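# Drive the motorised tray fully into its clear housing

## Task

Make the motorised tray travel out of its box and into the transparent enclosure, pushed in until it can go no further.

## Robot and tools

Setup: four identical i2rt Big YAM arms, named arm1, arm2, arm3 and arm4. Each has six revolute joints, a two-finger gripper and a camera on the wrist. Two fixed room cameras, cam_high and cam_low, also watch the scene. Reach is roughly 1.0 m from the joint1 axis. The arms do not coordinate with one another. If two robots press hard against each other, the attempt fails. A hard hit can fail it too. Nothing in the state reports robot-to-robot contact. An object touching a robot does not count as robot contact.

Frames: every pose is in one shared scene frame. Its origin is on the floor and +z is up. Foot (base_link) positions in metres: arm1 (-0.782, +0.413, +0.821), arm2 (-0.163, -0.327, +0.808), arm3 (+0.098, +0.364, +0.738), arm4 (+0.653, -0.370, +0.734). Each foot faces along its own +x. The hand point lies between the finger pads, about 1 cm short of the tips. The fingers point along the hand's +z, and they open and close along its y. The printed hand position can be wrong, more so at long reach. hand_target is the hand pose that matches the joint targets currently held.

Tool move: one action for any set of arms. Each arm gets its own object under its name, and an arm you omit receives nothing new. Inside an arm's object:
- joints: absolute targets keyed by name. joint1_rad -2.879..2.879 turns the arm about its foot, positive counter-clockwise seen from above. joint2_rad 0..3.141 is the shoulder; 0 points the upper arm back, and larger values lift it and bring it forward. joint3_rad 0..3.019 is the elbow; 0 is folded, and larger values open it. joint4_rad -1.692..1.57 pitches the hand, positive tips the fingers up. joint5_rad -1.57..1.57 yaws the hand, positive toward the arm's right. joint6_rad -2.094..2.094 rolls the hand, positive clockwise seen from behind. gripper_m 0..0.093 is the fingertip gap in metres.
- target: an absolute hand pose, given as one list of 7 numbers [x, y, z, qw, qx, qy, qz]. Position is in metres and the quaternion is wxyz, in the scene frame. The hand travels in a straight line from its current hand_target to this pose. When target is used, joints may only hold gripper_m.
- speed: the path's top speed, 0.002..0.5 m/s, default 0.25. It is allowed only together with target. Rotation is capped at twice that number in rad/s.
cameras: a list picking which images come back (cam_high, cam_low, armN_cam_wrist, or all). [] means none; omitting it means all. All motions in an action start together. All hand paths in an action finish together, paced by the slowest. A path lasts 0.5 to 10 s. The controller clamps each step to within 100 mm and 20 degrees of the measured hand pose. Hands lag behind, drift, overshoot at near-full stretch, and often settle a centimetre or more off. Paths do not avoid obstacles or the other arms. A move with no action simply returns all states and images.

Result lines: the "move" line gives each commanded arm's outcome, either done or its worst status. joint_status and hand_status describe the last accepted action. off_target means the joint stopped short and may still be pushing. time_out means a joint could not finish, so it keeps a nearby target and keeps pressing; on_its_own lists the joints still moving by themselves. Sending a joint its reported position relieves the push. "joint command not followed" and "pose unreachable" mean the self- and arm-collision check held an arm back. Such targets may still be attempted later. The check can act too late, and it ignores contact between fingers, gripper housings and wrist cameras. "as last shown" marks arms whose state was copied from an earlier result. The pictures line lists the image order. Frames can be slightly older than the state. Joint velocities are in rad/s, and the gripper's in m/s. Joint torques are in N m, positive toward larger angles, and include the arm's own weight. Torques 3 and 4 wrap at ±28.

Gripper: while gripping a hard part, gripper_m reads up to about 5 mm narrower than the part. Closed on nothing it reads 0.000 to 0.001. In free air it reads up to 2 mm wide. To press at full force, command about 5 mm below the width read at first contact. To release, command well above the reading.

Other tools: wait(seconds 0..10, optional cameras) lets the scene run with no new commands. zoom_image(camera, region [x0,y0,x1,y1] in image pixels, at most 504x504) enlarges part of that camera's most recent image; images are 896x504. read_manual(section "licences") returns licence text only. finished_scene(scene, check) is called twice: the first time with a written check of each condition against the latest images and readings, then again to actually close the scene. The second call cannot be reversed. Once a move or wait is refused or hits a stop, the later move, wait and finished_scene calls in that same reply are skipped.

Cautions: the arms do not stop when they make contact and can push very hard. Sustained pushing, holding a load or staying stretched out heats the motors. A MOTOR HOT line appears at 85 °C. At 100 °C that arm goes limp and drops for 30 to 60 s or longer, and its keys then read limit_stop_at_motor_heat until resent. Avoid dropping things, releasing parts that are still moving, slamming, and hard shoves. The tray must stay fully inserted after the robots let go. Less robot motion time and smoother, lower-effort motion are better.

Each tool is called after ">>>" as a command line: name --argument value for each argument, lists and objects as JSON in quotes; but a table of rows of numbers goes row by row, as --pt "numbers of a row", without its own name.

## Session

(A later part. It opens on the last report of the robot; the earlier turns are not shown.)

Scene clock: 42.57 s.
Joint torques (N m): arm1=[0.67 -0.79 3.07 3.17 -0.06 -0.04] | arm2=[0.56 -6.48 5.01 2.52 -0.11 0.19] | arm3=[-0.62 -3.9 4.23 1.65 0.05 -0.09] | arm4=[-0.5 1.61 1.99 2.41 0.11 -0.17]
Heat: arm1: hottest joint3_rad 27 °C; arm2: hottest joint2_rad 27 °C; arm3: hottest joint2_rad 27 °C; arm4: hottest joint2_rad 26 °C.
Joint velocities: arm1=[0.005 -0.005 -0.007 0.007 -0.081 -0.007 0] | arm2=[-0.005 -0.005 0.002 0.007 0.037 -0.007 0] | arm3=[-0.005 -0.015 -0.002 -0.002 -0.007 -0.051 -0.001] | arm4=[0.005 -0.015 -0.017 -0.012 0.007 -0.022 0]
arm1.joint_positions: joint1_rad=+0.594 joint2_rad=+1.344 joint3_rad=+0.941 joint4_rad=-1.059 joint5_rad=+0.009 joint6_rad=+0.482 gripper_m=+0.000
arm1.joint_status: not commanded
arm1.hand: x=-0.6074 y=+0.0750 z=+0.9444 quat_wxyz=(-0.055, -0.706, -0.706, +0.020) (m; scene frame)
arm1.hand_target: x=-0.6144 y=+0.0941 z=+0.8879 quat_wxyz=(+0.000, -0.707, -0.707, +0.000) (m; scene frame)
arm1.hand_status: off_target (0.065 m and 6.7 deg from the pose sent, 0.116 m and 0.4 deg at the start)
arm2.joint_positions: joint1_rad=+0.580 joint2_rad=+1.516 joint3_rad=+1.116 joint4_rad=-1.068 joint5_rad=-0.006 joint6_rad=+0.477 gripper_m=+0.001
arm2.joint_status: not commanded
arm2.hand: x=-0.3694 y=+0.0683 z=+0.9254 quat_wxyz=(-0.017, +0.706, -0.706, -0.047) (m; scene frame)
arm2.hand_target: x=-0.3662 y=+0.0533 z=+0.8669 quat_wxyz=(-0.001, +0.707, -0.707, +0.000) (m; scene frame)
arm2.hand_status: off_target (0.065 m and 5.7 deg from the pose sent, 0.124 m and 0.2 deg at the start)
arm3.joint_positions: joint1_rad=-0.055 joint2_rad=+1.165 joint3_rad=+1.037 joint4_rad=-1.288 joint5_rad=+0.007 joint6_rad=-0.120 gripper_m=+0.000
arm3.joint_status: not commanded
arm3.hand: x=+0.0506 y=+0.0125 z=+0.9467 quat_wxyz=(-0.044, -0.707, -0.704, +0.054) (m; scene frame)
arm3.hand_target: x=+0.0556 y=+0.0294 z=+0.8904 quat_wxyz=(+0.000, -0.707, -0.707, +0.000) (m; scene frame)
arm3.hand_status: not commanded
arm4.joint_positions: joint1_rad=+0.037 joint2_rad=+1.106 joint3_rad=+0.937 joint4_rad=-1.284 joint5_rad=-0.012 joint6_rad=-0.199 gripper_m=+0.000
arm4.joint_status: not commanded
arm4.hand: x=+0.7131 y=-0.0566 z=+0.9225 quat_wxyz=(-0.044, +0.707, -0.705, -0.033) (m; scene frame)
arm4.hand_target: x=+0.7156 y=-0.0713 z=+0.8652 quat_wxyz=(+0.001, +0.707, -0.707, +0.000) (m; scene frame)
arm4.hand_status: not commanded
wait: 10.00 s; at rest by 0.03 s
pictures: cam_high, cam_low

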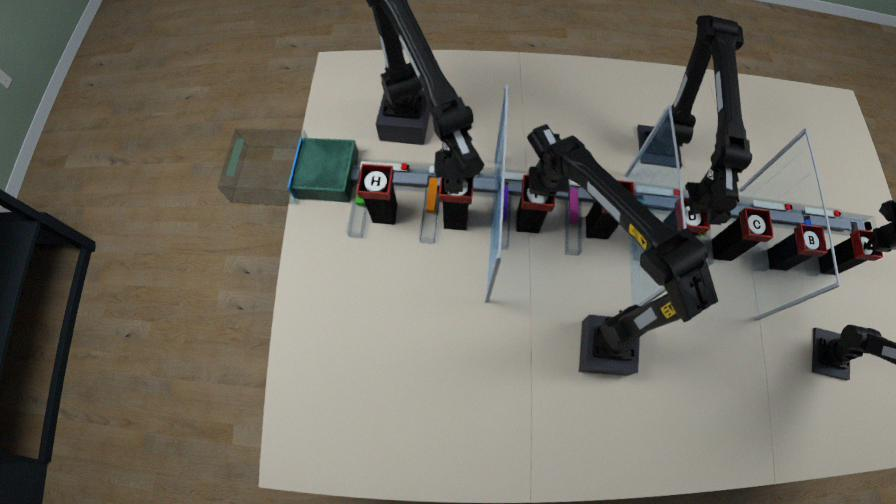

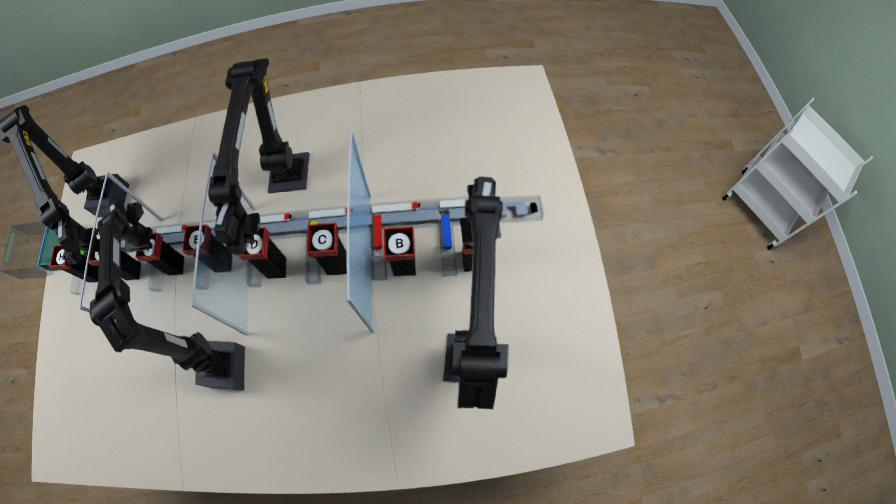

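>>> wait --seconds 10 --cameras '[]'

>>> wait --seconds 10 --cameras '[]'

>>> wait --seconds 10 --cameras '[]'

>>> wait --seconds 10 --cameras '["cam_high", "cam_low"]'

>>> zoom_image --camera "cam_high" --region '[330, 140, 530, 260]'

>>> zoom_image --camera "cam_high" --region '[490, 160, 690, 280]'

>>> zoom_image --camera "cam_low" --region '[340, 180, 540, 300]'

>>> zoom_image --camera "cam_low" --region '[40, 190, 240, 310]'

Scene clock: 52.93 s.
Joint torques (N m): arm1=[0.85 -0.85 3.11 3.18 -0.06 -0.03] | arm2=[0.09 -6.95 5.11 2.58 -0.08 0.18] | arm3=[-0.62 -4.01 4.29 1.63 0.06 -0.08] | arm4=[-0.44 1.67 2 2.4 0.11 -0.18]
Heat: arm1: hottest joint3_rad 27 °C; arm2: hottest joint2_rad 27 °C; arm3: hottest joint2_rad 27 °C; arm4: hottest joint2_rad 26 °C.
Joint velocities: arm1=[-0.015 -0.015 0.002 0.012 -0.022 -0.095 0] | arm2=[-0.005 -0.015 -0.002 -0.002 -0.022 0.051 0] | arm3=[-0.015 -0.005 0.002 -0.002 -0.066 0.007 0] | arm4=[-0.005 0.005 0.002 -0.002 -0.051 -0.007 -0.001]
arm1.joint_positions: joint1_rad=+0.594 joint2_rad=+1.344 joint3_rad=+0.941 joint4_rad=-1.059 joint5_rad=+0.009 joint6_rad=+0.482 gripper_m=+0.000
arm1.joint_status: not commanded
arm1.hand: x=-0.6074 y=+0.0750 z=+0.9444 quat_wxyz=(-0.055, -0.706, -0.706, +0.020) (m; scene frame)
arm1.hand_target: x=-0.6144 y=+0.0941 z=+0.8879 quat_wxyz=(+0.000, -0.707, -0.707, +0.000) (m; scene frame)
arm1.hand_status: off_target (0.065 m and 6.7 deg from the pose sent, 0.116 m and 0.4 deg at the start)
arm2.joint_positions: joint1_rad=+0.580 joint2_rad=+1.516 joint3_rad=+1.116 joint4_rad=-1.068 joint5_rad=-0.006 joint6_rad=+0.477 gripper_m=+0.001
arm2.joint_status: not commanded
arm2.hand: x=-0.3694 y=+0.0683 z=+0.9254 quat_wxyz=(-0.017, +0.706, -0.706, -0.047) (m; scene frame)
arm2.hand_target: x=-0.3662 y=+0.0533 z=+0.8669 quat_wxyz=(-0.001, +0.707, -0.707, +0.000) (m; scene frame)
arm2.hand_status: off_target (0.065 m and 5.7 deg from the pose sent, 0.124 m and 0.2 deg at the start)
arm3.joint_positions: joint1_rad=-0.055 joint2_rad=+1.165 joint3_rad=+1.037 joint4_rad=-1.288 joint5_rad=+0.007 joint6_rad=-0.120 gripper_m=+0.000
arm3.joint_status: not commanded
arm3.hand: x=+0.0506 y=+0.0125 z=+0.9467 quat_wxyz=(-0.044, -0.707, -0.704, +0.054) (m; scene frame)
arm3.hand_target: x=+0.0556 y=+0.0294 z=+0.8904 quat_wxyz=(+0.000, -0.707, -0.707, +0.000) (m; scene frame)
arm3.hand_status: not commanded
arm4.joint_positions: joint1_rad=+0.037 joint2_rad=+1.106 joint3_rad=+0.937 joint4_rad=-1.284 joint5_rad=-0.012 joint6_rad=-0.199 gripper_m=+0.000
arm4.joint_status: not commanded
arm4.hand: x=+0.7131 y=-0.0566 z=+0.9225 quat_wxyz=(-0.044, +0.707, -0.705, -0.033) (m; scene frame)
arm4.hand_target: x=+0.7156 y=-0.0713 z=+0.8652 quat_wxyz=(+0.001, +0.707, -0.707, +0.000) (m; scene frame)
arm4.hand_status: not commanded
wait: 10.00 s; at rest from the start
pictures: none
No camera images: "cameras" was empty.

Scene clock: 62.93 s.
Joint torques (N m): arm1=[0.85 -0.85 3.12 3.21 -0.06 -0.03] | arm2=[0.03 -7.18 5.04 2.66 -0.11 0.21] | arm3=[-0.67 -3.96 4.27 1.65 0.06 -0.08] | arm4=[-0.44 1.61 2 2.41 0.11 -0.17]
Heat: arm1: hottest joint3_rad 27 °C; arm2: hottest joint2_rad 27 °C; arm3: hottest joint2_rad 27 °C; arm4: hottest joint2_rad 26 °C.
Joint velocities: arm1=[-0.024 -0.015 0.002 -0.007 0.007 0.007 0.001] | arm2=[-0.005 0.005 -0.007 -0.002 -0.007 -0.081 0] | arm3=[-0.005 0.005 0.007 -0.027 -0.037 0.007 0] | arm4=[-0.005 0.005 0.007 -0.002 0.022 0.051 0.001]
arm1.joint_positions: joint1_rad=+0.594 joint2_rad=+1.344 joint3_rad=+0.941 joint4_rad=-1.059 joint5_rad=+0.009 joint6_rad=+0.482 gripper_m=+0.000
arm1.joint_status: not commanded
arm1.hand: x=-0.6074 y=+0.0750 z=+0.9444 quat_wxyz=(-0.055, -0.706, -0.706, +0.020) (m; scene frame)
arm1.hand_target: x=-0.6144 y=+0.0941 z=+0.8879 quat_wxyz=(+0.000, -0.707, -0.707, +0.000) (m; scene frame)
arm1.hand_status: off_target (0.065 m and 6.7 deg from the pose sent, 0.116 m and 0.4 deg at the start)
arm2.joint_positions: joint1_rad=+0.580 joint2_rad=+1.516 joint3_rad=+1.116 joint4_rad=-1.068 joint5_rad=-0.006 joint6_rad=+0.477 gripper_m=+0.001
arm2.joint_status: not commanded
arm2.hand: x=-0.3694 y=+0.0683 z=+0.9254 quat_wxyz=(-0.017, +0.706, -0.706, -0.047) (m; scene frame)
arm2.hand_target: x=-0.3662 y=+0.0533 z=+0.8669 quat_wxyz=(-0.001, +0.707, -0.707, +0.000) (m; scene frame)
arm2.hand_status: off_target (0.065 m and 5.7 deg from the pose sent, 0.124 m and 0.2 deg at the start)
arm3.joint_positions: joint1_rad=-0.055 joint2_rad=+1.165 joint3_rad=+1.037 joint4_rad=-1.288 joint5_rad=+0.007 joint6_rad=-0.120 gripper_m=+0.000
arm3.joint_status: not commanded
arm3.hand: x=+0.0506 y=+0.0125 z=+0.9467 quat_wxyz=(-0.044, -0.707, -0.704, +0.054) (m; scene frame)
arm3.hand_target: x=+0.0556 y=+0.0294 z=+0.8904 quat_wxyz=(+0.000, -0.707, -0.707, +0.000) (m; scene frame)
arm3.hand_status: not commanded
arm4.joint_positions: joint1_rad=+0.037 joint2_rad=+1.106 joint3_rad=+0.937 joint4_rad=-1.284 joint5_rad=-0.012 joint6_rad=-0.199 gripper_m=+0.000
arm4.joint_status: not commanded
arm4.hand: x=+0.7131 y=-0.0566 z=+0.9225 quat_wxyz=(-0.044, +0.707, -0.705, -0.033) (m; scene frame)
arm4.hand_target: x=+0.7156 y=-0.0713 z=+0.8652 quat_wxyz=(+0.001, +0.707, -0.707, +0.000) (m; scene frame)
arm4.hand_status: not commanded
wait: 10.00 s; at rest by 0.27 s
pictures: none
No camera images: "cameras" was empty.

Scene clock: 72.93 s.
Joint torques (N m): arm1=[0.91 -0.97 3.08 3.19 -0.05 -0.03] | arm2=[-0.09 -6.42 5.05 2.63 -0.09 0.22] | arm3=[-0.62 -4.01 4.27 1.63 0.07 -0.09] | arm4=[-0.44 1.61 1.99 2.41 0.11 -0.17]
Heat: arm1: hottest joint3_rad 27 °C; arm2: hottest joint2_rad 27 °C; arm3: hottest joint2_rad 27 °C; arm4: hottest joint2_rad 26 °C.
Joint velocities: arm1=[-0.005 -0.015 0.002 -0.012 -0.022 -0.007 0.001] | arm2=[0.005 -0.005 0.002 0.007 -0.051 0.051 0] | arm3=[-0.034 -0.005 0.002 -0.022 0.022 0.037 -0.001] | arm4=[-0.005 -0.024 0.007 -0.002 -0.037 -0.037 -0.001]
arm1.joint_positions: joint1_rad=+0.594 joint2_rad=+1.344 joint3_rad=+0.941 joint4_rad=-1.059 joint5_rad=+0.009 joint6_rad=+0.482 gripper_m=+0.000
arm1.joint_status: not commanded
arm1.hand: x=-0.6074 y=+0.0750 z=+0.9444 quat_wxyz=(-0.055, -0.706, -0.706, +0.020) (m; scene frame)
arm1.hand_target: x=-0.6144 y=+0.0941 z=+0.8879 quat_wxyz=(+0.000, -0.707, -0.707, +0.000) (m; scene frame)
arm1.hand_status: off_target (0.065 m and 6.7 deg from the pose sent, 0.116 m and 0.4 deg at the start)
arm2.joint_positions: joint1_rad=+0.580 joint2_rad=+1.516 joint3_rad=+1.116 joint4_rad=-1.068 joint5_rad=-0.006 joint6_rad=+0.477 gripper_m=+0.001
arm2.joint_status: not commanded
arm2.hand: x=-0.3694 y=+0.0683 z=+0.9254 quat_wxyz=(-0.017, +0.706, -0.706, -0.047) (m; scene frame)
arm2.hand_target: x=-0.3662 y=+0.0533 z=+0.8669 quat_wxyz=(-0.001, +0.707, -0.707, +0.000) (m; scene frame)
arm2.hand_status: off_target (0.065 m and 5.7 deg from the pose sent, 0.124 m and 0.2 deg at the start)
arm3.joint_positions: joint1_rad=-0.055 joint2_rad=+1.165 joint3_rad=+1.037 joint4_rad=-1.288 joint5_rad=+0.007 joint6_rad=-0.120 gripper_m=+0.000
arm3.joint_status: not commanded
arm3.hand: x=+0.0506 y=+0.0125 z=+0.9467 quat_wxyz=(-0.044, -0.707, -0.704, +0.054) (m; scene frame)
arm3.hand_target: x=+0.0556 y=+0.0294 z=+0.8904 quat_wxyz=(+0.000, -0.707, -0.707, +0.000) (m; scene frame)
arm3.hand_status: not commanded
arm4.joint_positions: joint1_rad=+0.037 joint2_rad=+1.106 joint3_rad=+0.937 joint4_rad=-1.284 joint5_rad=-0.012 joint6_rad=-0.199 gripper_m=+0.000
arm4.joint_status: not commanded
arm4.hand: x=+0.7131 y=-0.0566 z=+0.9225 quat_wxyz=(-0.044, +0.707, -0.705, -0.033) (m; scene frame)
arm4.hand_target: x=+0.7156 y=-0.0713 z=+0.8652 quat_wxyz=(+0.001, +0.707, -0.707, +0.000) (m; scene frame)
arm4.hand_status: not commanded
wait: 10.00 s; at rest by 0.27 s
pictures: none
No camera images: "cameras" was empty.

Scene clock: 82.93 s.
Joint torques (N m): arm1=[0.73 -0.91 3.08 3.19 -0.06 -0.04] | arm2=[0.21 -6.59 5 2.59 -0.09 0.2] | arm3=[-0.56 -4.01 4.27 1.65 0.05 -0.09] | arm4=[-0.5 1.67 1.99 2.4 0.11 -0.18]
Heat: arm1: hottest joint3_rad 26 °C; arm2: hottest joint2_rad 27 °C; arm3: hottest joint2_rad 27 °C; arm4: hottest joint2_rad 26 °C.
Joint velocities: arm1=[-0.015 -0.005 -0.012 -0.002 -0.081 -0.007 0.001] | arm2=[-0.015 0.005 -0.012 0.012 -0.007 -0.007 0] | arm3=[-0.005 -0.015 0.007 0.007 0.051 -0.037 0.001] | arm4=[-0.005 0.005 -0.007 -0.012 0.037 0.007 0]
arm1.joint_positions: joint1_rad=+0.594 joint2_rad=+1.344 joint3_rad=+0.941 joint4_rad=-1.059 joint5_rad=+0.009 joint6_rad=+0.482 gripper_m=+0.000
arm1.joint_status: not commanded
arm1.hand: x=-0.6074 y=+0.0750 z=+0.9444 quat_wxyz=(-0.055, -0.706, -0.706, +0.020) (m; scene frame)
arm1.hand_target: x=-0.6144 y=+0.0941 z=+0.8879 quat_wxyz=(+0.000, -0.707, -0.707, +0.000) (m; scene frame)
arm1.hand_status: off_target (0.065 m and 6.7 deg from the pose sent, 0.116 m and 0.4 deg at the start)
arm2.joint_positions: joint1_rad=+0.580 joint2_rad=+1.516 joint3_rad=+1.116 joint4_rad=-1.068 joint5_rad=-0.006 joint6_rad=+0.477 gripper_m=+0.001
arm2.joint_status: not commanded
arm2.hand: x=-0.3694 y=+0.0683 z=+0.9254 quat_wxyz=(-0.017, +0.706, -0.706, -0.047) (m; scene frame)
arm2.hand_target: x=-0.3662 y=+0.0533 z=+0.8669 quat_wxyz=(-0.001, +0.707, -0.707, +0.000) (m; scene frame)
arm2.hand_status: off_target (0.065 m and 5.7 deg from the pose sent, 0.124 m and 0.2 deg at the start)
arm3.joint_positions: joint1_rad=-0.055 joint2_rad=+1.165 joint3_rad=+1.037 joint4_rad=-1.288 joint5_rad=+0.007 joint6_rad=-0.120 gripper_m=+0.000
arm3.joint_status: not commanded
arm3.hand: x=+0.0506 y=+0.0125 z=+0.9467 quat_wxyz=(-0.044, -0.707, -0.704, +0.054) (m; scene frame)
arm3.hand_target: x=+0.0556 y=+0.0294 z=+0.8904 quat_wxyz=(+0.000, -0.707, -0.707, +0.000) (m; scene frame)
arm3.hand_status: not commanded
arm4.joint_positions: joint1_rad=+0.037 joint2_rad=+1.106 joint3_rad=+0.937 joint4_rad=-1.284 joint5_rad=-0.012 joint6_rad=-0.199 gripper_m=+0.000
arm4.joint_status: not commanded
arm4.hand: x=+0.7131 y=-0.0566 z=+0.9225 quat_wxyz=(-0.044, +0.707, -0.705, -0.033) (m; scene frame)
arm4.hand_target: x=+0.7156 y=-0.0713 z=+0.8652 quat_wxyz=(+0.001, +0.707, -0.707, +0.000) (m; scene frame)
arm4.hand_status: not commanded
wait: 10.00 s; at rest by 0.27 s
pictures: cam_high, cam_low

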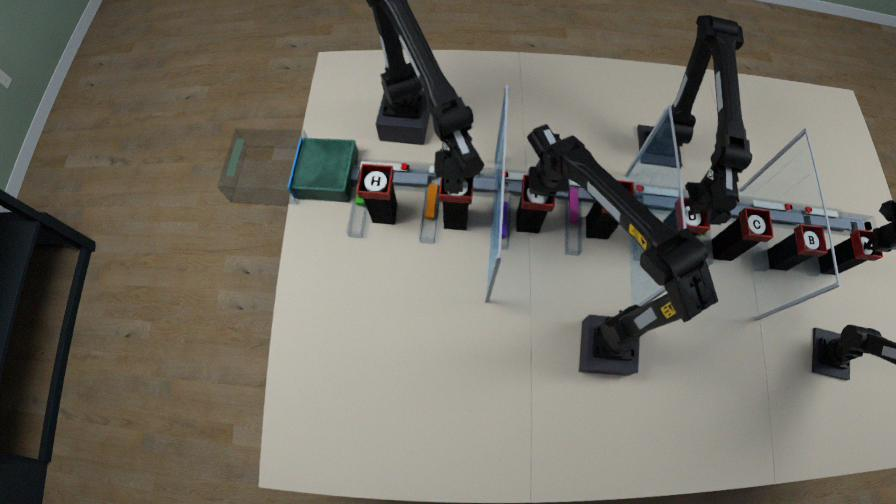

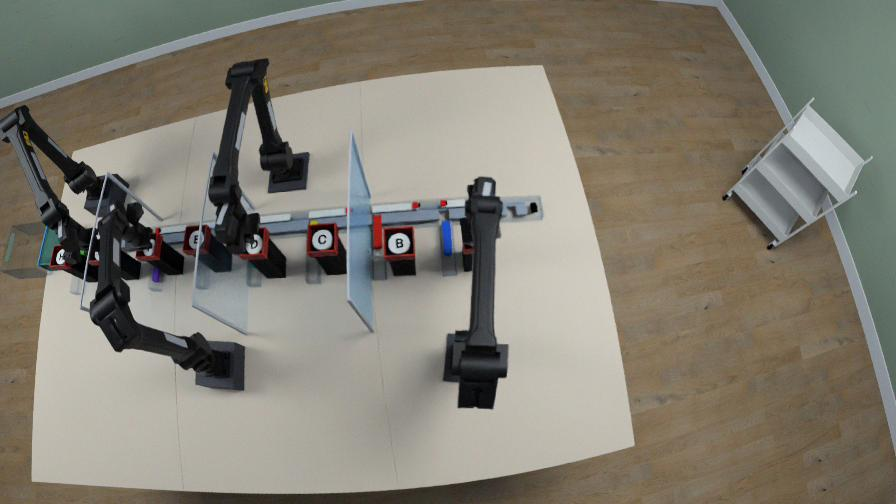

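Scaled by 2.520 from the camera's 896x504 image, which has a finer 1280x720 frame.

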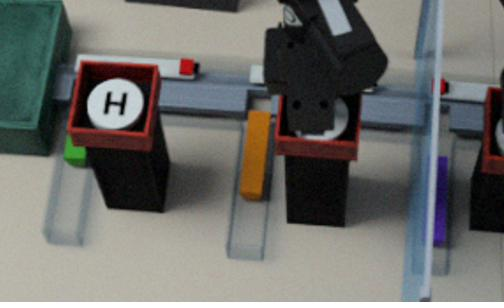

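Scaled by 2.520 from the camera's 896x504 image, which has a finer 1280x720 frame.

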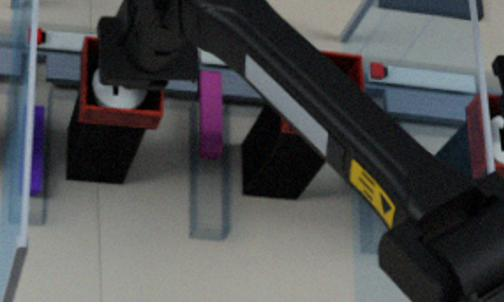

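Scaled by 2.520 from the camera's 896x504 image, which has a finer 1280x720 frame.

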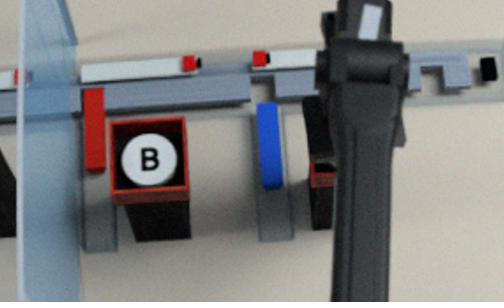

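Scaled by 2.520 from the camera's 896x504 image, which has a finer 1280x720 frame.

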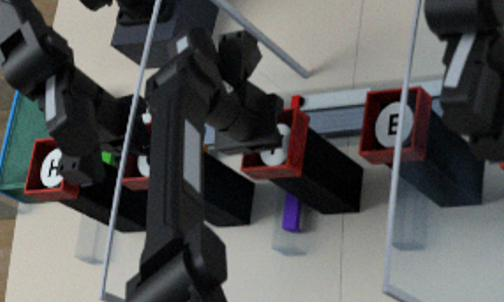

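>>> wait --seconds 10 --cameras '[]'

>>> wait --seconds 10 --cameras '[]'

>>> wait --seconds 10 --cameras '[]'

>>> wait --seconds 10 --cameras '[]'

>>> wait --seconds 10 --cameras '[]'

>>> wait --seconds 10 --cameras '["cam_high", "cam_low"]'

>>> zoom_image --camera "cam_high" --region '[330, 140, 530, 260]'

>>> zoom_image --camera "cam_low" --region '[340, 180, 540, 300]'

>>> zoom_image --camera "cam_low" --region '[200, 180, 400, 300]'

Scene clock: 94.87 s.
Joint torques (N m): arm1=[0.79 -0.67 3.1 3.22 -0.05 -0.04] | arm2=[0.03 -6.83 5.18 2.58 -0.08 0.21] | arm3=[-0.56 -3.96 4.27 1.63 0.05 -0.09] | arm4=[-0.44 1.67 1.99 2.41 0.11 -0.18]
Heat: arm1: hottest joint3_rad 26 °C; arm2: hottest joint2_rad 27 °C; arm3: hottest joint2_rad 27 °C; arm4: hottest joint2_rad 26 °C.
Joint velocities: arm1=[-0.005 -0.005 -0.012 0.012 0.051 -0.066 0.001] | arm2=[-0.005 -0.015 -0.017 -0.002 -0.022 0.022 0] | arm3=[-0.005 0.005 -0.007 0.017 -0.066 -0.007 0] | arm4=[0.005 -0.005 -0.002 -0.027 -0.007 0.051 0]
arm1.joint_positions: joint1_rad=+0.594 joint2_rad=+1.344 joint3_rad=+0.941 joint4_rad=-1.059 joint5_rad=+0.009 joint6_rad=+0.482 gripper_m=+0.000
arm1.joint_status: not commanded
arm1.hand: x=-0.6074 y=+0.0750 z=+0.9444 quat_wxyz=(-0.055, -0.706, -0.706, +0.020) (m; scene frame)
arm1.hand_target: x=-0.6144 y=+0.0941 z=+0.8879 quat_wxyz=(+0.000, -0.707, -0.707, +0.000) (m; scene frame)
arm1.hand_status: off_target (0.065 m and 6.7 deg from the pose sent, 0.116 m and 0.4 deg at the start)
arm2.joint_positions: joint1_rad=+0.580 joint2_rad=+1.516 joint3_rad=+1.116 joint4_rad=-1.068 joint5_rad=-0.006 joint6_rad=+0.477 gripper_m=+0.001
arm2.joint_status: not commanded
arm2.hand: x=-0.3694 y=+0.0683 z=+0.9254 quat_wxyz=(-0.017, +0.706, -0.706, -0.047) (m; scene frame)
arm2.hand_target: x=-0.3662 y=+0.0533 z=+0.8669 quat_wxyz=(-0.001, +0.707, -0.707, +0.000) (m; scene frame)
arm2.hand_status: off_target (0.065 m and 5.7 deg from the pose sent, 0.124 m and 0.2 deg at the start)
arm3.joint_positions: joint1_rad=-0.055 joint2_rad=+1.165 joint3_rad=+1.037 joint4_rad=-1.288 joint5_rad=+0.007 joint6_rad=-0.120 gripper_m=+0.000
arm3.joint_status: not commanded
arm3.hand: x=+0.0506 y=+0.0125 z=+0.9467 quat_wxyz=(-0.044, -0.707, -0.704, +0.054) (m; scene frame)
arm3.hand_target: x=+0.0556 y=+0.0294 z=+0.8904 quat_wxyz=(+0.000, -0.707, -0.707, +0.000) (m; scene frame)
arm3.hand_status: not commanded
arm4.joint_positions: joint1_rad=+0.037 joint2_rad=+1.106 joint3_rad=+0.937 joint4_rad=-1.284 joint5_rad=-0.012 joint6_rad=-0.199 gripper_m=+0.000
arm4.joint_status: not commanded
arm4.hand: x=+0.7131 y=-0.0566 z=+0.9225 quat_wxyz=(-0.044, +0.707, -0.705, -0.033) (m; scene frame)
arm4.hand_target: x=+0.7156 y=-0.0713 z=+0.8652 quat_wxyz=(+0.001, +0.707, -0.707, +0.000) (m; scene frame)
arm4.hand_status: not commanded
wait: 10.00 s; at rest from the start
pictures: none
No camera images: "cameras" was empty.

Scene clock: 104.87 s.
Joint torques (N m): arm1=[0.79 -0.91 3.07 3.12 -0.05 -0.03] | arm2=[-0.21 -6.83 5.07 2.52 -0.09 0.21] | arm3=[-0.73 -4.07 4.29 1.63 0.05 -0.09] | arm4=[-0.44 1.55 1.99 2.4 0.11 -0.18]
Heat: arm1: hottest joint3_rad 26 °C; arm2: hottest joint2_rad 27 °C; arm3: hottest joint2_rad 27 °C; arm4: hottest joint2_rad 26 °C.
Joint velocities: arm1=[0.005 -0.005 -0.017 -0.012 0.051 -0.007 0.001] | arm2=[0.005 -0.005 0.002 -0.022 -0.022 0.007 0.001] | arm3=[-0.005 0.005 -0.022 -0.002 -0.022 0.007 0] | arm4=[-0.024 -0.005 0.002 0.012 0.007 -0.022 -0.001]
arm1.joint_positions: joint1_rad=+0.594 joint2_rad=+1.344 joint3_rad=+0.941 joint4_rad=-1.059 joint5_rad=+0.009 joint6_rad=+0.482 gripper_m=+0.000
arm1.joint_status: not commanded
arm1.hand: x=-0.6074 y=+0.0750 z=+0.9444 quat_wxyz=(-0.055, -0.706, -0.706, +0.020) (m; scene frame)
arm1.hand_target: x=-0.6144 y=+0.0941 z=+0.8879 quat_wxyz=(+0.000, -0.707, -0.707, +0.000) (m; scene frame)
arm1.hand_status: off_target (0.065 m and 6.7 deg from the pose sent, 0.116 m and 0.4 deg at the start)
arm2.joint_positions: joint1_rad=+0.580 joint2_rad=+1.516 joint3_rad=+1.116 joint4_rad=-1.068 joint5_rad=-0.006 joint6_rad=+0.477 gripper_m=+0.001
arm2.joint_status: not commanded
arm2.hand: x=-0.3694 y=+0.0683 z=+0.9254 quat_wxyz=(-0.017, +0.706, -0.706, -0.047) (m; scene frame)
arm2.hand_target: x=-0.3662 y=+0.0533 z=+0.8669 quat_wxyz=(-0.001, +0.707, -0.707, +0.000) (m; scene frame)
arm2.hand_status: off_target (0.065 m and 5.7 deg from the pose sent, 0.124 m and 0.2 deg at the start)
arm3.joint_positions: joint1_rad=-0.055 joint2_rad=+1.165 joint3_rad=+1.037 joint4_rad=-1.288 joint5_rad=+0.007 joint6_rad=-0.120 gripper_m=+0.000
arm3.joint_status: not commanded
arm3.hand: x=+0.0506 y=+0.0125 z=+0.9467 quat_wxyz=(-0.044, -0.707, -0.704, +0.054) (m; scene frame)
arm3.hand_target: x=+0.0556 y=+0.0294 z=+0.8904 quat_wxyz=(+0.000, -0.707, -0.707, +0.000) (m; scene frame)
arm3.hand_status: not commanded
arm4.joint_positions: joint1_rad=+0.037 joint2_rad=+1.106 joint3_rad=+0.937 joint4_rad=-1.284 joint5_rad=-0.012 joint6_rad=-0.199 gripper_m=+0.000
arm4.joint_status: not commanded
arm4.hand: x=+0.7131 y=-0.0566 z=+0.9225 quat_wxyz=(-0.044, +0.707, -0.705, -0.033) (m; scene frame)
arm4.hand_target: x=+0.7156 y=-0.0713 z=+0.8652 quat_wxyz=(+0.001, +0.707, -0.707, +0.000) (m; scene frame)
arm4.hand_status: not commanded
wait: 10.00 s; at rest by 0.27 s
pictures: none
No camera images: "cameras" was empty.

Scene clock: 114.87 s.
Joint torques (N m): arm1=[0.79 -0.85 3.08 3.18 -0.04 -0.03] | arm2=[0.09 -6.65 5.15 2.63 -0.11 0.23] | arm3=[-0.5 -3.84 4.27 1.65 0.06 -0.09] | arm4=[-0.44 1.67 1.99 2.4 0.11 -0.17]
Heat: arm1: hottest joint3_rad 26 °C; arm2: hottest joint2_rad 27 °C; arm3: hottest joint2_rad 27 °C; arm4: hottest joint2_rad 26 °C.
Joint velocities: arm1=[-0.005 -0.005 0.007 0.022 0.007 -0.037 0] | arm2=[0.015 -0.024 0.007 -0.012 -0.037 0.037 0] | arm3=[-0.015 -0.005 -0.002 0.007 -0.081 0.007 0] | arm4=[0.005 -0.024 -0.002 0.002 -0.081 0.037 0]
arm1.joint_positions: joint1_rad=+0.594 joint2_rad=+1.344 joint3_rad=+0.941 joint4_rad=-1.059 joint5_rad=+0.009 joint6_rad=+0.482 gripper_m=+0.000
arm1.joint_status: not commanded
arm1.hand: x=-0.6074 y=+0.0750 z=+0.9444 quat_wxyz=(-0.055, -0.706, -0.706, +0.020) (m; scene frame)
arm1.hand_target: x=-0.6144 y=+0.0941 z=+0.8879 quat_wxyz=(+0.000, -0.707, -0.707, +0.000) (m; scene frame)
arm1.hand_status: off_target (0.065 m and 6.7 deg from the pose sent, 0.116 m and 0.4 deg at the start)
arm2.joint_positions: joint1_rad=+0.580 joint2_rad=+1.516 joint3_rad=+1.116 joint4_rad=-1.068 joint5_rad=-0.006 joint6_rad=+0.477 gripper_m=+0.001
arm2.joint_status: not commanded
arm2.hand: x=-0.3694 y=+0.0683 z=+0.9254 quat_wxyz=(-0.017, +0.706, -0.706, -0.047) (m; scene frame)
arm2.hand_target: x=-0.3662 y=+0.0533 z=+0.8669 quat_wxyz=(-0.001, +0.707, -0.707, +0.000) (m; scene frame)
arm2.hand_status: off_target (0.065 m and 5.7 deg from the pose sent, 0.124 m and 0.2 deg at the start)
arm3.joint_positions: joint1_rad=-0.055 joint2_rad=+1.165 joint3_rad=+1.037 joint4_rad=-1.288 joint5_rad=+0.007 joint6_rad=-0.120 gripper_m=+0.000
arm3.joint_status: not commanded
arm3.hand: x=+0.0506 y=+0.0125 z=+0.9467 quat_wxyz=(-0.044, -0.707, -0.704, +0.054) (m; scene frame)
arm3.hand_target: x=+0.0556 y=+0.0294 z=+0.8904 quat_wxyz=(+0.000, -0.707, -0.707, +0.000) (m; scene frame)
arm3.hand_status: not commanded
arm4.joint_positions: joint1_rad=+0.037 joint2_rad=+1.106 joint3_rad=+0.937 joint4_rad=-1.284 joint5_rad=-0.012 joint6_rad=-0.199 gripper_m=+0.000
arm4.joint_status: not commanded
arm4.hand: x=+0.7131 y=-0.0566 z=+0.9225 quat_wxyz=(-0.044, +0.707, -0.705, -0.033) (m; scene frame)
arm4.hand_target: x=+0.7156 y=-0.0713 z=+0.8652 quat_wxyz=(+0.001, +0.707, -0.707, +0.000) (m; scene frame)
arm4.hand_status: not commanded
wait: 10.00 s; at rest by 0.27 s
pictures: none
No camera images: "cameras" was empty.

Scene clock: 124.87 s.
Joint torques (N m): arm1=[0.85 -0.91 3.15 3.19 -0.06 -0.02] | arm2=[-0.21 -6.71 5 2.51 -0.1 0.23] | arm3=[-0.73 -3.9 4.29 1.63 0.05 -0.09] | arm4=[-0.44 1.61 2 2.41 0.11 -0.17]
Heat: arm1: hottest joint3_rad 26 °C; arm2: hottest joint2_rad 27 °C; arm3: hottest joint2_rad 27 °C; arm4: hottest joint2_rad 26 °C.
Joint velocities: arm1=[-0.005 -0.015 0.002 -0.007 0.022 -0.007 0] | arm2=[0.005 -0.005 -0.002 -0.002 -0.022 -0.007 0] | arm3=[-0.015 0.005 -0.002 -0.012 0.037 -0.066 0] | arm4=[-0.005 0.005 -0.017 0.002 0.066 -0.037 0.001]
arm1.joint_positions: joint1_rad=+0.594 joint2_rad=+1.344 joint3_rad=+0.941 joint4_rad=-1.059 joint5_rad=+0.009 joint6_rad=+0.482 gripper_m=+0.000
arm1.joint_status: not commanded
arm1.hand: x=-0.6074 y=+0.0750 z=+0.9444 quat_wxyz=(-0.055, -0.706, -0.706, +0.020) (m; scene frame)
arm1.hand_target: x=-0.6144 y=+0.0941 z=+0.8879 quat_wxyz=(+0.000, -0.707, -0.707, +0.000) (m; scene frame)
arm1.hand_status: off_target (0.065 m and 6.7 deg from the pose sent, 0.116 m and 0.4 deg at the start)
arm2.joint_positions: joint1_rad=+0.580 joint2_rad=+1.516 joint3_rad=+1.116 joint4_rad=-1.068 joint5_rad=-0.006 joint6_rad=+0.477 gripper_m=+0.001
arm2.joint_status: not commanded
arm2.hand: x=-0.3694 y=+0.0683 z=+0.9254 quat_wxyz=(-0.017, +0.706, -0.706, -0.047) (m; scene frame)
arm2.hand_target: x=-0.3662 y=+0.0533 z=+0.8669 quat_wxyz=(-0.001, +0.707, -0.707, +0.000) (m; scene frame)
arm2.hand_status: off_target (0.065 m and 5.7 deg from the pose sent, 0.124 m and 0.2 deg at the start)
arm3.joint_positions: joint1_rad=-0.055 joint2_rad=+1.165 joint3_rad=+1.037 joint4_rad=-1.288 joint5_rad=+0.007 joint6_rad=-0.120 gripper_m=+0.000
arm3.joint_status: not commanded
arm3.hand: x=+0.0506 y=+0.0125 z=+0.9467 quat_wxyz=(-0.044, -0.707, -0.704, +0.054) (m; scene frame)
arm3.hand_target: x=+0.0556 y=+0.0294 z=+0.8904 quat_wxyz=(+0.000, -0.707, -0.707, +0.000) (m; scene frame)
arm3.hand_status: not commanded
arm4.joint_positions: joint1_rad=+0.037 joint2_rad=+1.106 joint3_rad=+0.937 joint4_rad=-1.284 joint5_rad=-0.012 joint6_rad=-0.199 gripper_m=+0.000
arm4.joint_status: not commanded
arm4.hand: x=+0.7131 y=-0.0566 z=+0.9225 quat_wxyz=(-0.044, +0.707, -0.705, -0.033) (m; scene frame)
arm4.hand_target: x=+0.7156 y=-0.0713 z=+0.8652 quat_wxyz=(+0.001, +0.707, -0.707, +0.000) (m; scene frame)
arm4.hand_status: not commanded
wait: 10.00 s; at rest by 0.27 s
pictures: none
No camera images: "cameras" was empty.

Scene clock: 134.87 s.
Joint torques (N m): arm1=[0.79 -1.03 3.12 3.17 -0.05 -0.04] | arm2=[0.15 -6.83 5.15 2.67 -0.1 0.2] | arm3=[-0.67 -4.01 4.26 1.66 0.05 -0.09] | arm4=[-0.5 1.61 2 2.4 0.11 -0.17]
Heat: arm1: hottest joint3_rad 26 °C; arm2: hottest joint2_rad 27 °C; arm3: hottest joint2_rad 27 °C; arm4: hottest joint2_rad 26 °C.
Joint velocities: arm1=[-0.005 -0.015 -0.002 -0.017 0.125 0.037 -0.001] | arm2=[-0.005 -0.005 0.007 -0.002 -0.081 0.066 -0.001] | arm3=[0.005 -0.005 -0.012 -0.017 0.007 0.007 0] | arm4=[-0.005 0.005 0.012 -0.007 0.037 0.037 0]
arm1.joint_positions: joint1_rad=+0.594 joint2_rad=+1.344 joint3_rad=+0.941 joint4_rad=-1.059 joint5_rad=+0.009 joint6_rad=+0.482 gripper_m=+0.000
arm1.joint_status: not commanded
arm1.hand: x=-0.6074 y=+0.0750 z=+0.9444 quat_wxyz=(-0.055, -0.706, -0.706, +0.020) (m; scene frame)
arm1.hand_target: x=-0.6144 y=+0.0941 z=+0.8879 quat_wxyz=(+0.000, -0.707, -0.707, +0.000) (m; scene frame)
arm1.hand_status: off_target (0.065 m and 6.7 deg from the pose sent, 0.116 m and 0.4 deg at the start)
arm2.joint_positions: joint1_rad=+0.580 joint2_rad=+1.516 joint3_rad=+1.116 joint4_rad=-1.068 joint5_rad=-0.006 joint6_rad=+0.477 gripper_m=+0.001
arm2.joint_status: not commanded
arm2.hand: x=-0.3694 y=+0.0683 z=+0.9254 quat_wxyz=(-0.017, +0.706, -0.706, -0.047) (m; scene frame)
arm2.hand_target: x=-0.3662 y=+0.0533 z=+0.8669 quat_wxyz=(-0.001, +0.707, -0.707, +0.000) (m; scene frame)
arm2.hand_status: off_target (0.065 m and 5.7 deg from the pose sent, 0.124 m and 0.2 deg at the start)
arm3.joint_positions: joint1_rad=-0.055 joint2_rad=+1.165 joint3_rad=+1.037 joint4_rad=-1.288 joint5_rad=+0.007 joint6_rad=-0.120 gripper_m=+0.000
arm3.joint_status: not commanded
arm3.hand: x=+0.0506 y=+0.0125 z=+0.9467 quat_wxyz=(-0.044, -0.707, -0.704, +0.054) (m; scene frame)
arm3.hand_target: x=+0.0556 y=+0.0294 z=+0.8904 quat_wxyz=(+0.000, -0.707, -0.707, +0.000) (m; scene frame)
arm3.hand_status: not commanded
arm4.joint_positions: joint1_rad=+0.037 joint2_rad=+1.106 joint3_rad=+0.937 joint4_rad=-1.284 joint5_rad=-0.012 joint6_rad=-0.199 gripper_m=+0.000
arm4.joint_status: not commanded
arm4.hand: x=+0.7131 y=-0.0566 z=+0.9225 quat_wxyz=(-0.044, +0.707, -0.705, -0.033) (m; scene frame)
arm4.hand_target: x=+0.7156 y=-0.0713 z=+0.8652 quat_wxyz=(+0.001, +0.707, -0.707, +0.000) (m; scene frame)
arm4.hand_status: not commanded
wait: 10.00 s; at rest by 0.27 s
pictures: none
No camera images: "cameras" was empty.

Scene clock: 144.87 s.
Joint torques (N m): arm1=[0.91 -0.85 3.08 3.19 -0.05 -0.02] | arm2=[0.32 -6.53 5.07 2.55 -0.12 0.2] | arm3=[-0.56 -4.01 4.27 1.62 0.05 -0.09] | arm4=[-0.44 1.67 1.99 2.41 0.11 -0.18]
Heat: arm1: hottest joint3_rad 26 °C; arm2: hottest joint2_rad 27 °C; arm3: hottest joint2_rad 27 °C; arm4: hottest joint2_rad 26 °C.
Joint velocities: arm1=[-0.024 0.005 0.007 -0.002 -0.007 0.007 -0.001] | arm2=[0.005 -0.024 0.007 -0.012 -0.095 -0.051 0] | arm3=[-0.005 -0.005 -0.007 0.002 -0.051 0.095 0] | arm4=[-0.005 -0.005 -0.002 -0.017 0.007 -0.081 0]
arm1.joint_positions: joint1_rad=+0.594 joint2_rad=+1.344 joint3_rad=+0.941 joint4_rad=-1.059 joint5_rad=+0.009 joint6_rad=+0.482 gripper_m=+0.000
arm1.joint_status: not commanded
arm1.hand: x=-0.6074 y=+0.0750 z=+0.9444 quat_wxyz=(-0.055, -0.706, -0.706, +0.020) (m; scene frame)
arm1.hand_target: x=-0.6144 y=+0.0941 z=+0.8879 quat_wxyz=(+0.000, -0.707, -0.707, +0.000) (m; scene frame)
arm1.hand_status: off_target (0.065 m and 6.7 deg from the pose sent, 0.116 m and 0.4 deg at the start)
arm2.joint_positions: joint1_rad=+0.580 joint2_rad=+1.516 joint3_rad=+1.116 joint4_rad=-1.068 joint5_rad=-0.006 joint6_rad=+0.477 gripper_m=+0.001
arm2.joint_status: not commanded
arm2.hand: x=-0.3694 y=+0.0683 z=+0.9254 quat_wxyz=(-0.017, +0.706, -0.706, -0.047) (m; scene frame)
arm2.hand_target: x=-0.3662 y=+0.0533 z=+0.8669 quat_wxyz=(-0.001, +0.707, -0.707, +0.000) (m; scene frame)
arm2.hand_status: off_target (0.065 m and 5.7 deg from the pose sent, 0.124 m and 0.2 deg at the start)
arm3.joint_positions: joint1_rad=-0.055 joint2_rad=+1.165 joint3_rad=+1.037 joint4_rad=-1.288 joint5_rad=+0.007 joint6_rad=-0.120 gripper_m=+0.000
arm3.joint_status: not commanded
arm3.hand: x=+0.0506 y=+0.0125 z=+0.9467 quat_wxyz=(-0.044, -0.707, -0.704, +0.054) (m; scene frame)
arm3.hand_target: x=+0.0556 y=+0.0294 z=+0.8904 quat_wxyz=(+0.000, -0.707, -0.707, +0.000) (m; scene frame)
arm3.hand_status: not commanded
arm4.joint_positions: joint1_rad=+0.037 joint2_rad=+1.106 joint3_rad=+0.937 joint4_rad=-1.284 joint5_rad=-0.012 joint6_rad=-0.199 gripper_m=+0.000
arm4.joint_status: not commanded
arm4.hand: x=+0.7131 y=-0.0566 z=+0.9225 quat_wxyz=(-0.044, +0.707, -0.705, -0.033) (m; scene frame)
arm4.hand_target: x=+0.7156 y=-0.0713 z=+0.8652 quat_wxyz=(+0.001, +0.707, -0.707, +0.000) (m; scene frame)
arm4.hand_status: not commanded
wait: 10.00 s; at rest by 0.27 s
pictures: cam_high, cam_low

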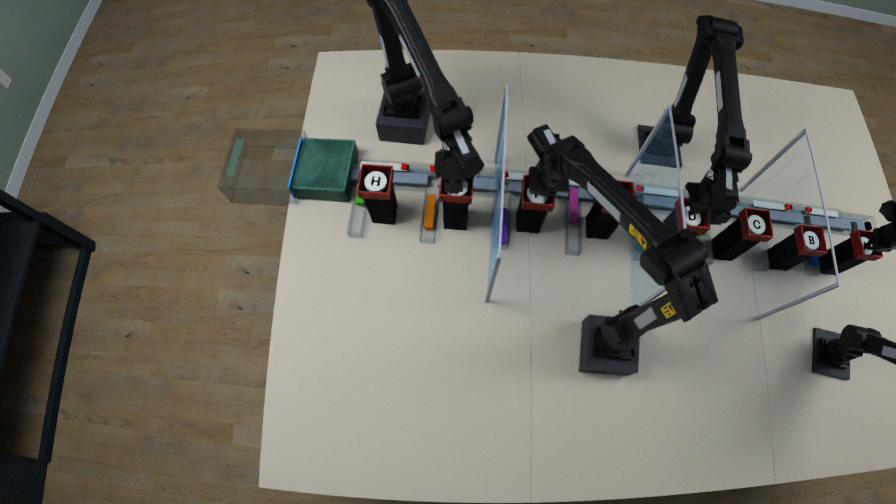

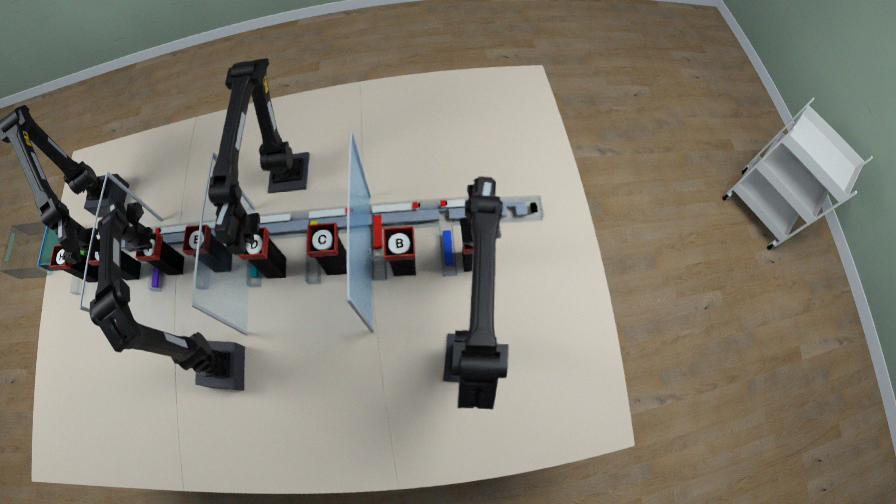

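Scaled by 2.520 from the camera's 896x504 image, which has a finer 1280x720 frame.

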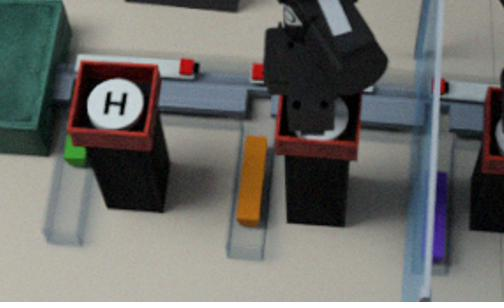

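Scaled by 2.520 from the camera's 896x504 image, which has a finer 1280x720 frame.

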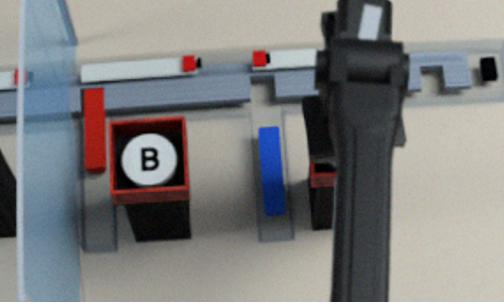

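Scaled by 2.520 from the camera's 896x504 image, which has a finer 1280x720 frame.

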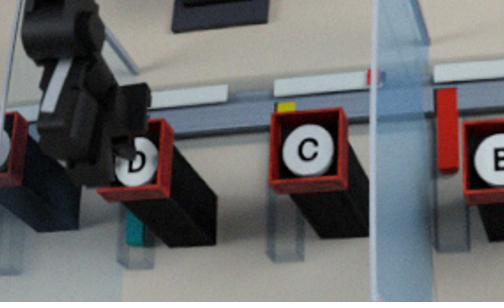

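>>> move --cameras '["cam_high", "cam_low"]'

Scene clock: 145.57 s.
Joint torques (N m): arm1=[0.73 -0.79 3.08 3.21 -0.05 -0.03] | arm2=[0.15 -7.24 5.12 2.61 -0.11 0.23] | arm3=[-0.56 -3.9 4.3 1.63 0.06 -0.09] | arm4=[-0.44 1.61 1.99 2.41 0.11 -0.17]
Heat: arm1: hottest joint3_rad 26 °C; arm2: hottest joint2_rad 27 °C; arm3: hottest joint2_rad 27 °C; arm4: hottest joint2_rad 26 °C.
Joint velocities: arm1=[0.005 -0.015 0.002 -0.002 -0.051 -0.037 0.001] | arm2=[-0.005 -0.024 -0.012 -0.007 -0.022 0.007 0] | arm3=[-0.005 -0.015 0.007 -0.007 -0.022 -0.037 0] | arm4=[-0.005 0.005 0.012 0.012 0.022 -0.066 0]
arm1.joint_positions: joint1_rad=+0.594 joint2_rad=+1.344 joint3_rad=+0.941 joint4_rad=-1.059 joint5_rad=+0.009 joint6_rad=+0.482 gripper_m=+0.000
arm1.joint_status: not commanded
arm1.hand: x=-0.6074 y=+0.0750 z=+0.9444 quat_wxyz=(-0.055, -0.706, -0.706, +0.020) (m; scene frame)
arm1.hand_target: x=-0.6144 y=+0.0941 z=+0.8879 quat_wxyz=(+0.000, -0.707, -0.707, +0.000) (m; scene frame)
arm1.hand_status: off_target (0.065 m and 6.7 deg from the pose sent, 0.116 m and 0.4 deg at the start)
arm2.joint_positions: joint1_rad=+0.580 joint2_rad=+1.516 joint3_rad=+1.116 joint4_rad=-1.068 joint5_rad=-0.006 joint6_rad=+0.477 gripper_m=+0.001
arm2.joint_status: not commanded
arm2.hand: x=-0.3694 y=+0.0683 z=+0.9254 quat_wxyz=(-0.017, +0.706, -0.706, -0.047) (m; scene frame)
arm2.hand_target: x=-0.3662 y=+0.0533 z=+0.8669 quat_wxyz=(-0.001, +0.707, -0.707, +0.000) (m; scene frame)
arm2.hand_status: off_target (0.065 m and 5.7 deg from the pose sent, 0.124 m and 0.2 deg at the start)
arm3.joint_positions: joint1_rad=-0.055 joint2_rad=+1.165 joint3_rad=+1.037 joint4_rad=-1.288 joint5_rad=+0.007 joint6_rad=-0.120 gripper_m=+0.000
arm3.joint_status: not commanded
arm3.hand: x=+0.0506 y=+0.0125 z=+0.9467 quat_wxyz=(-0.044, -0.707, -0.704, +0.054) (m; scene frame)
arm3.hand_target: x=+0.0556 y=+0.0294 z=+0.8904 quat_wxyz=(+0.000, -0.707, -0.707, +0.000) (m; scene frame)
arm3.hand_status: not commanded
arm4.joint_positions: joint1_rad=+0.037 joint2_rad=+1.106 joint3_rad=+0.937 joint4_rad=-1.284 joint5_rad=-0.012 joint6_rad=-0.199 gripper_m=+0.000
arm4.joint_status: not commanded
arm4.hand: x=+0.7131 y=-0.0566 z=+0.9225 quat_wxyz=(-0.044, +0.707, -0.705, -0.033) (m; scene frame)
arm4.hand_target: x=+0.7156 y=-0.0713 z=+0.8652 quat_wxyz=(+0.001, +0.707, -0.707, +0.000) (m; scene frame)
arm4.hand_status: not commanded
pictures: cam_high, cam_low

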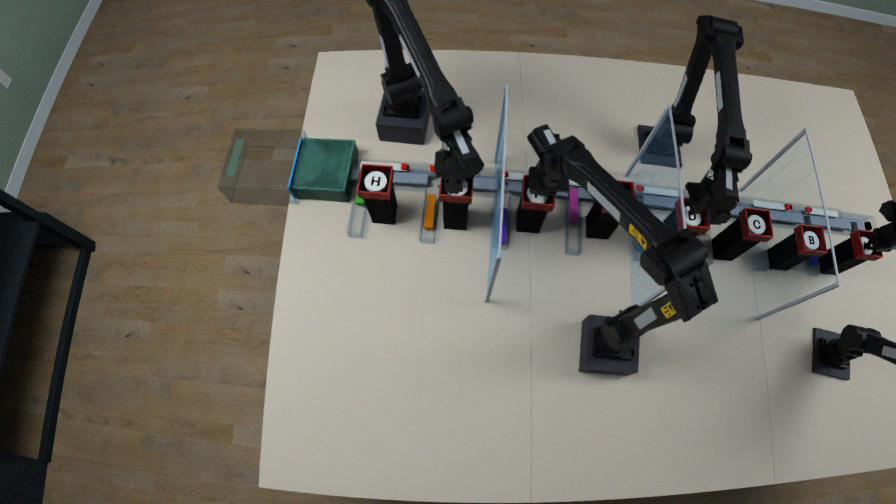

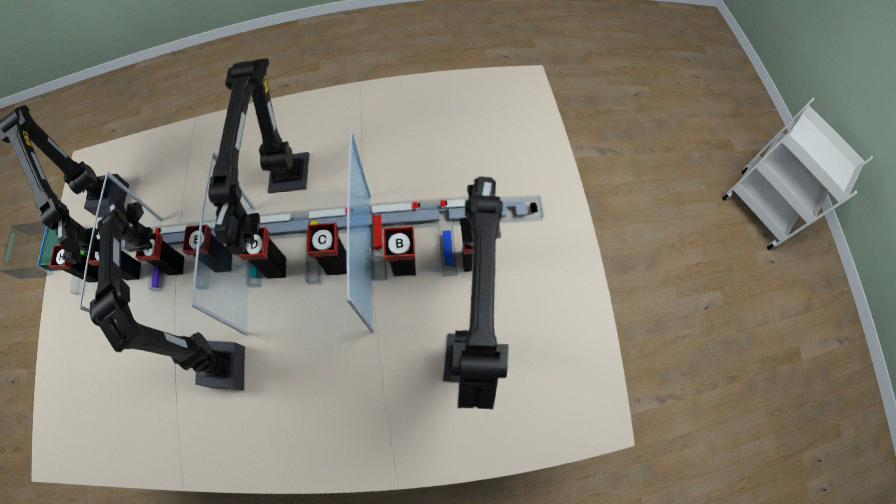

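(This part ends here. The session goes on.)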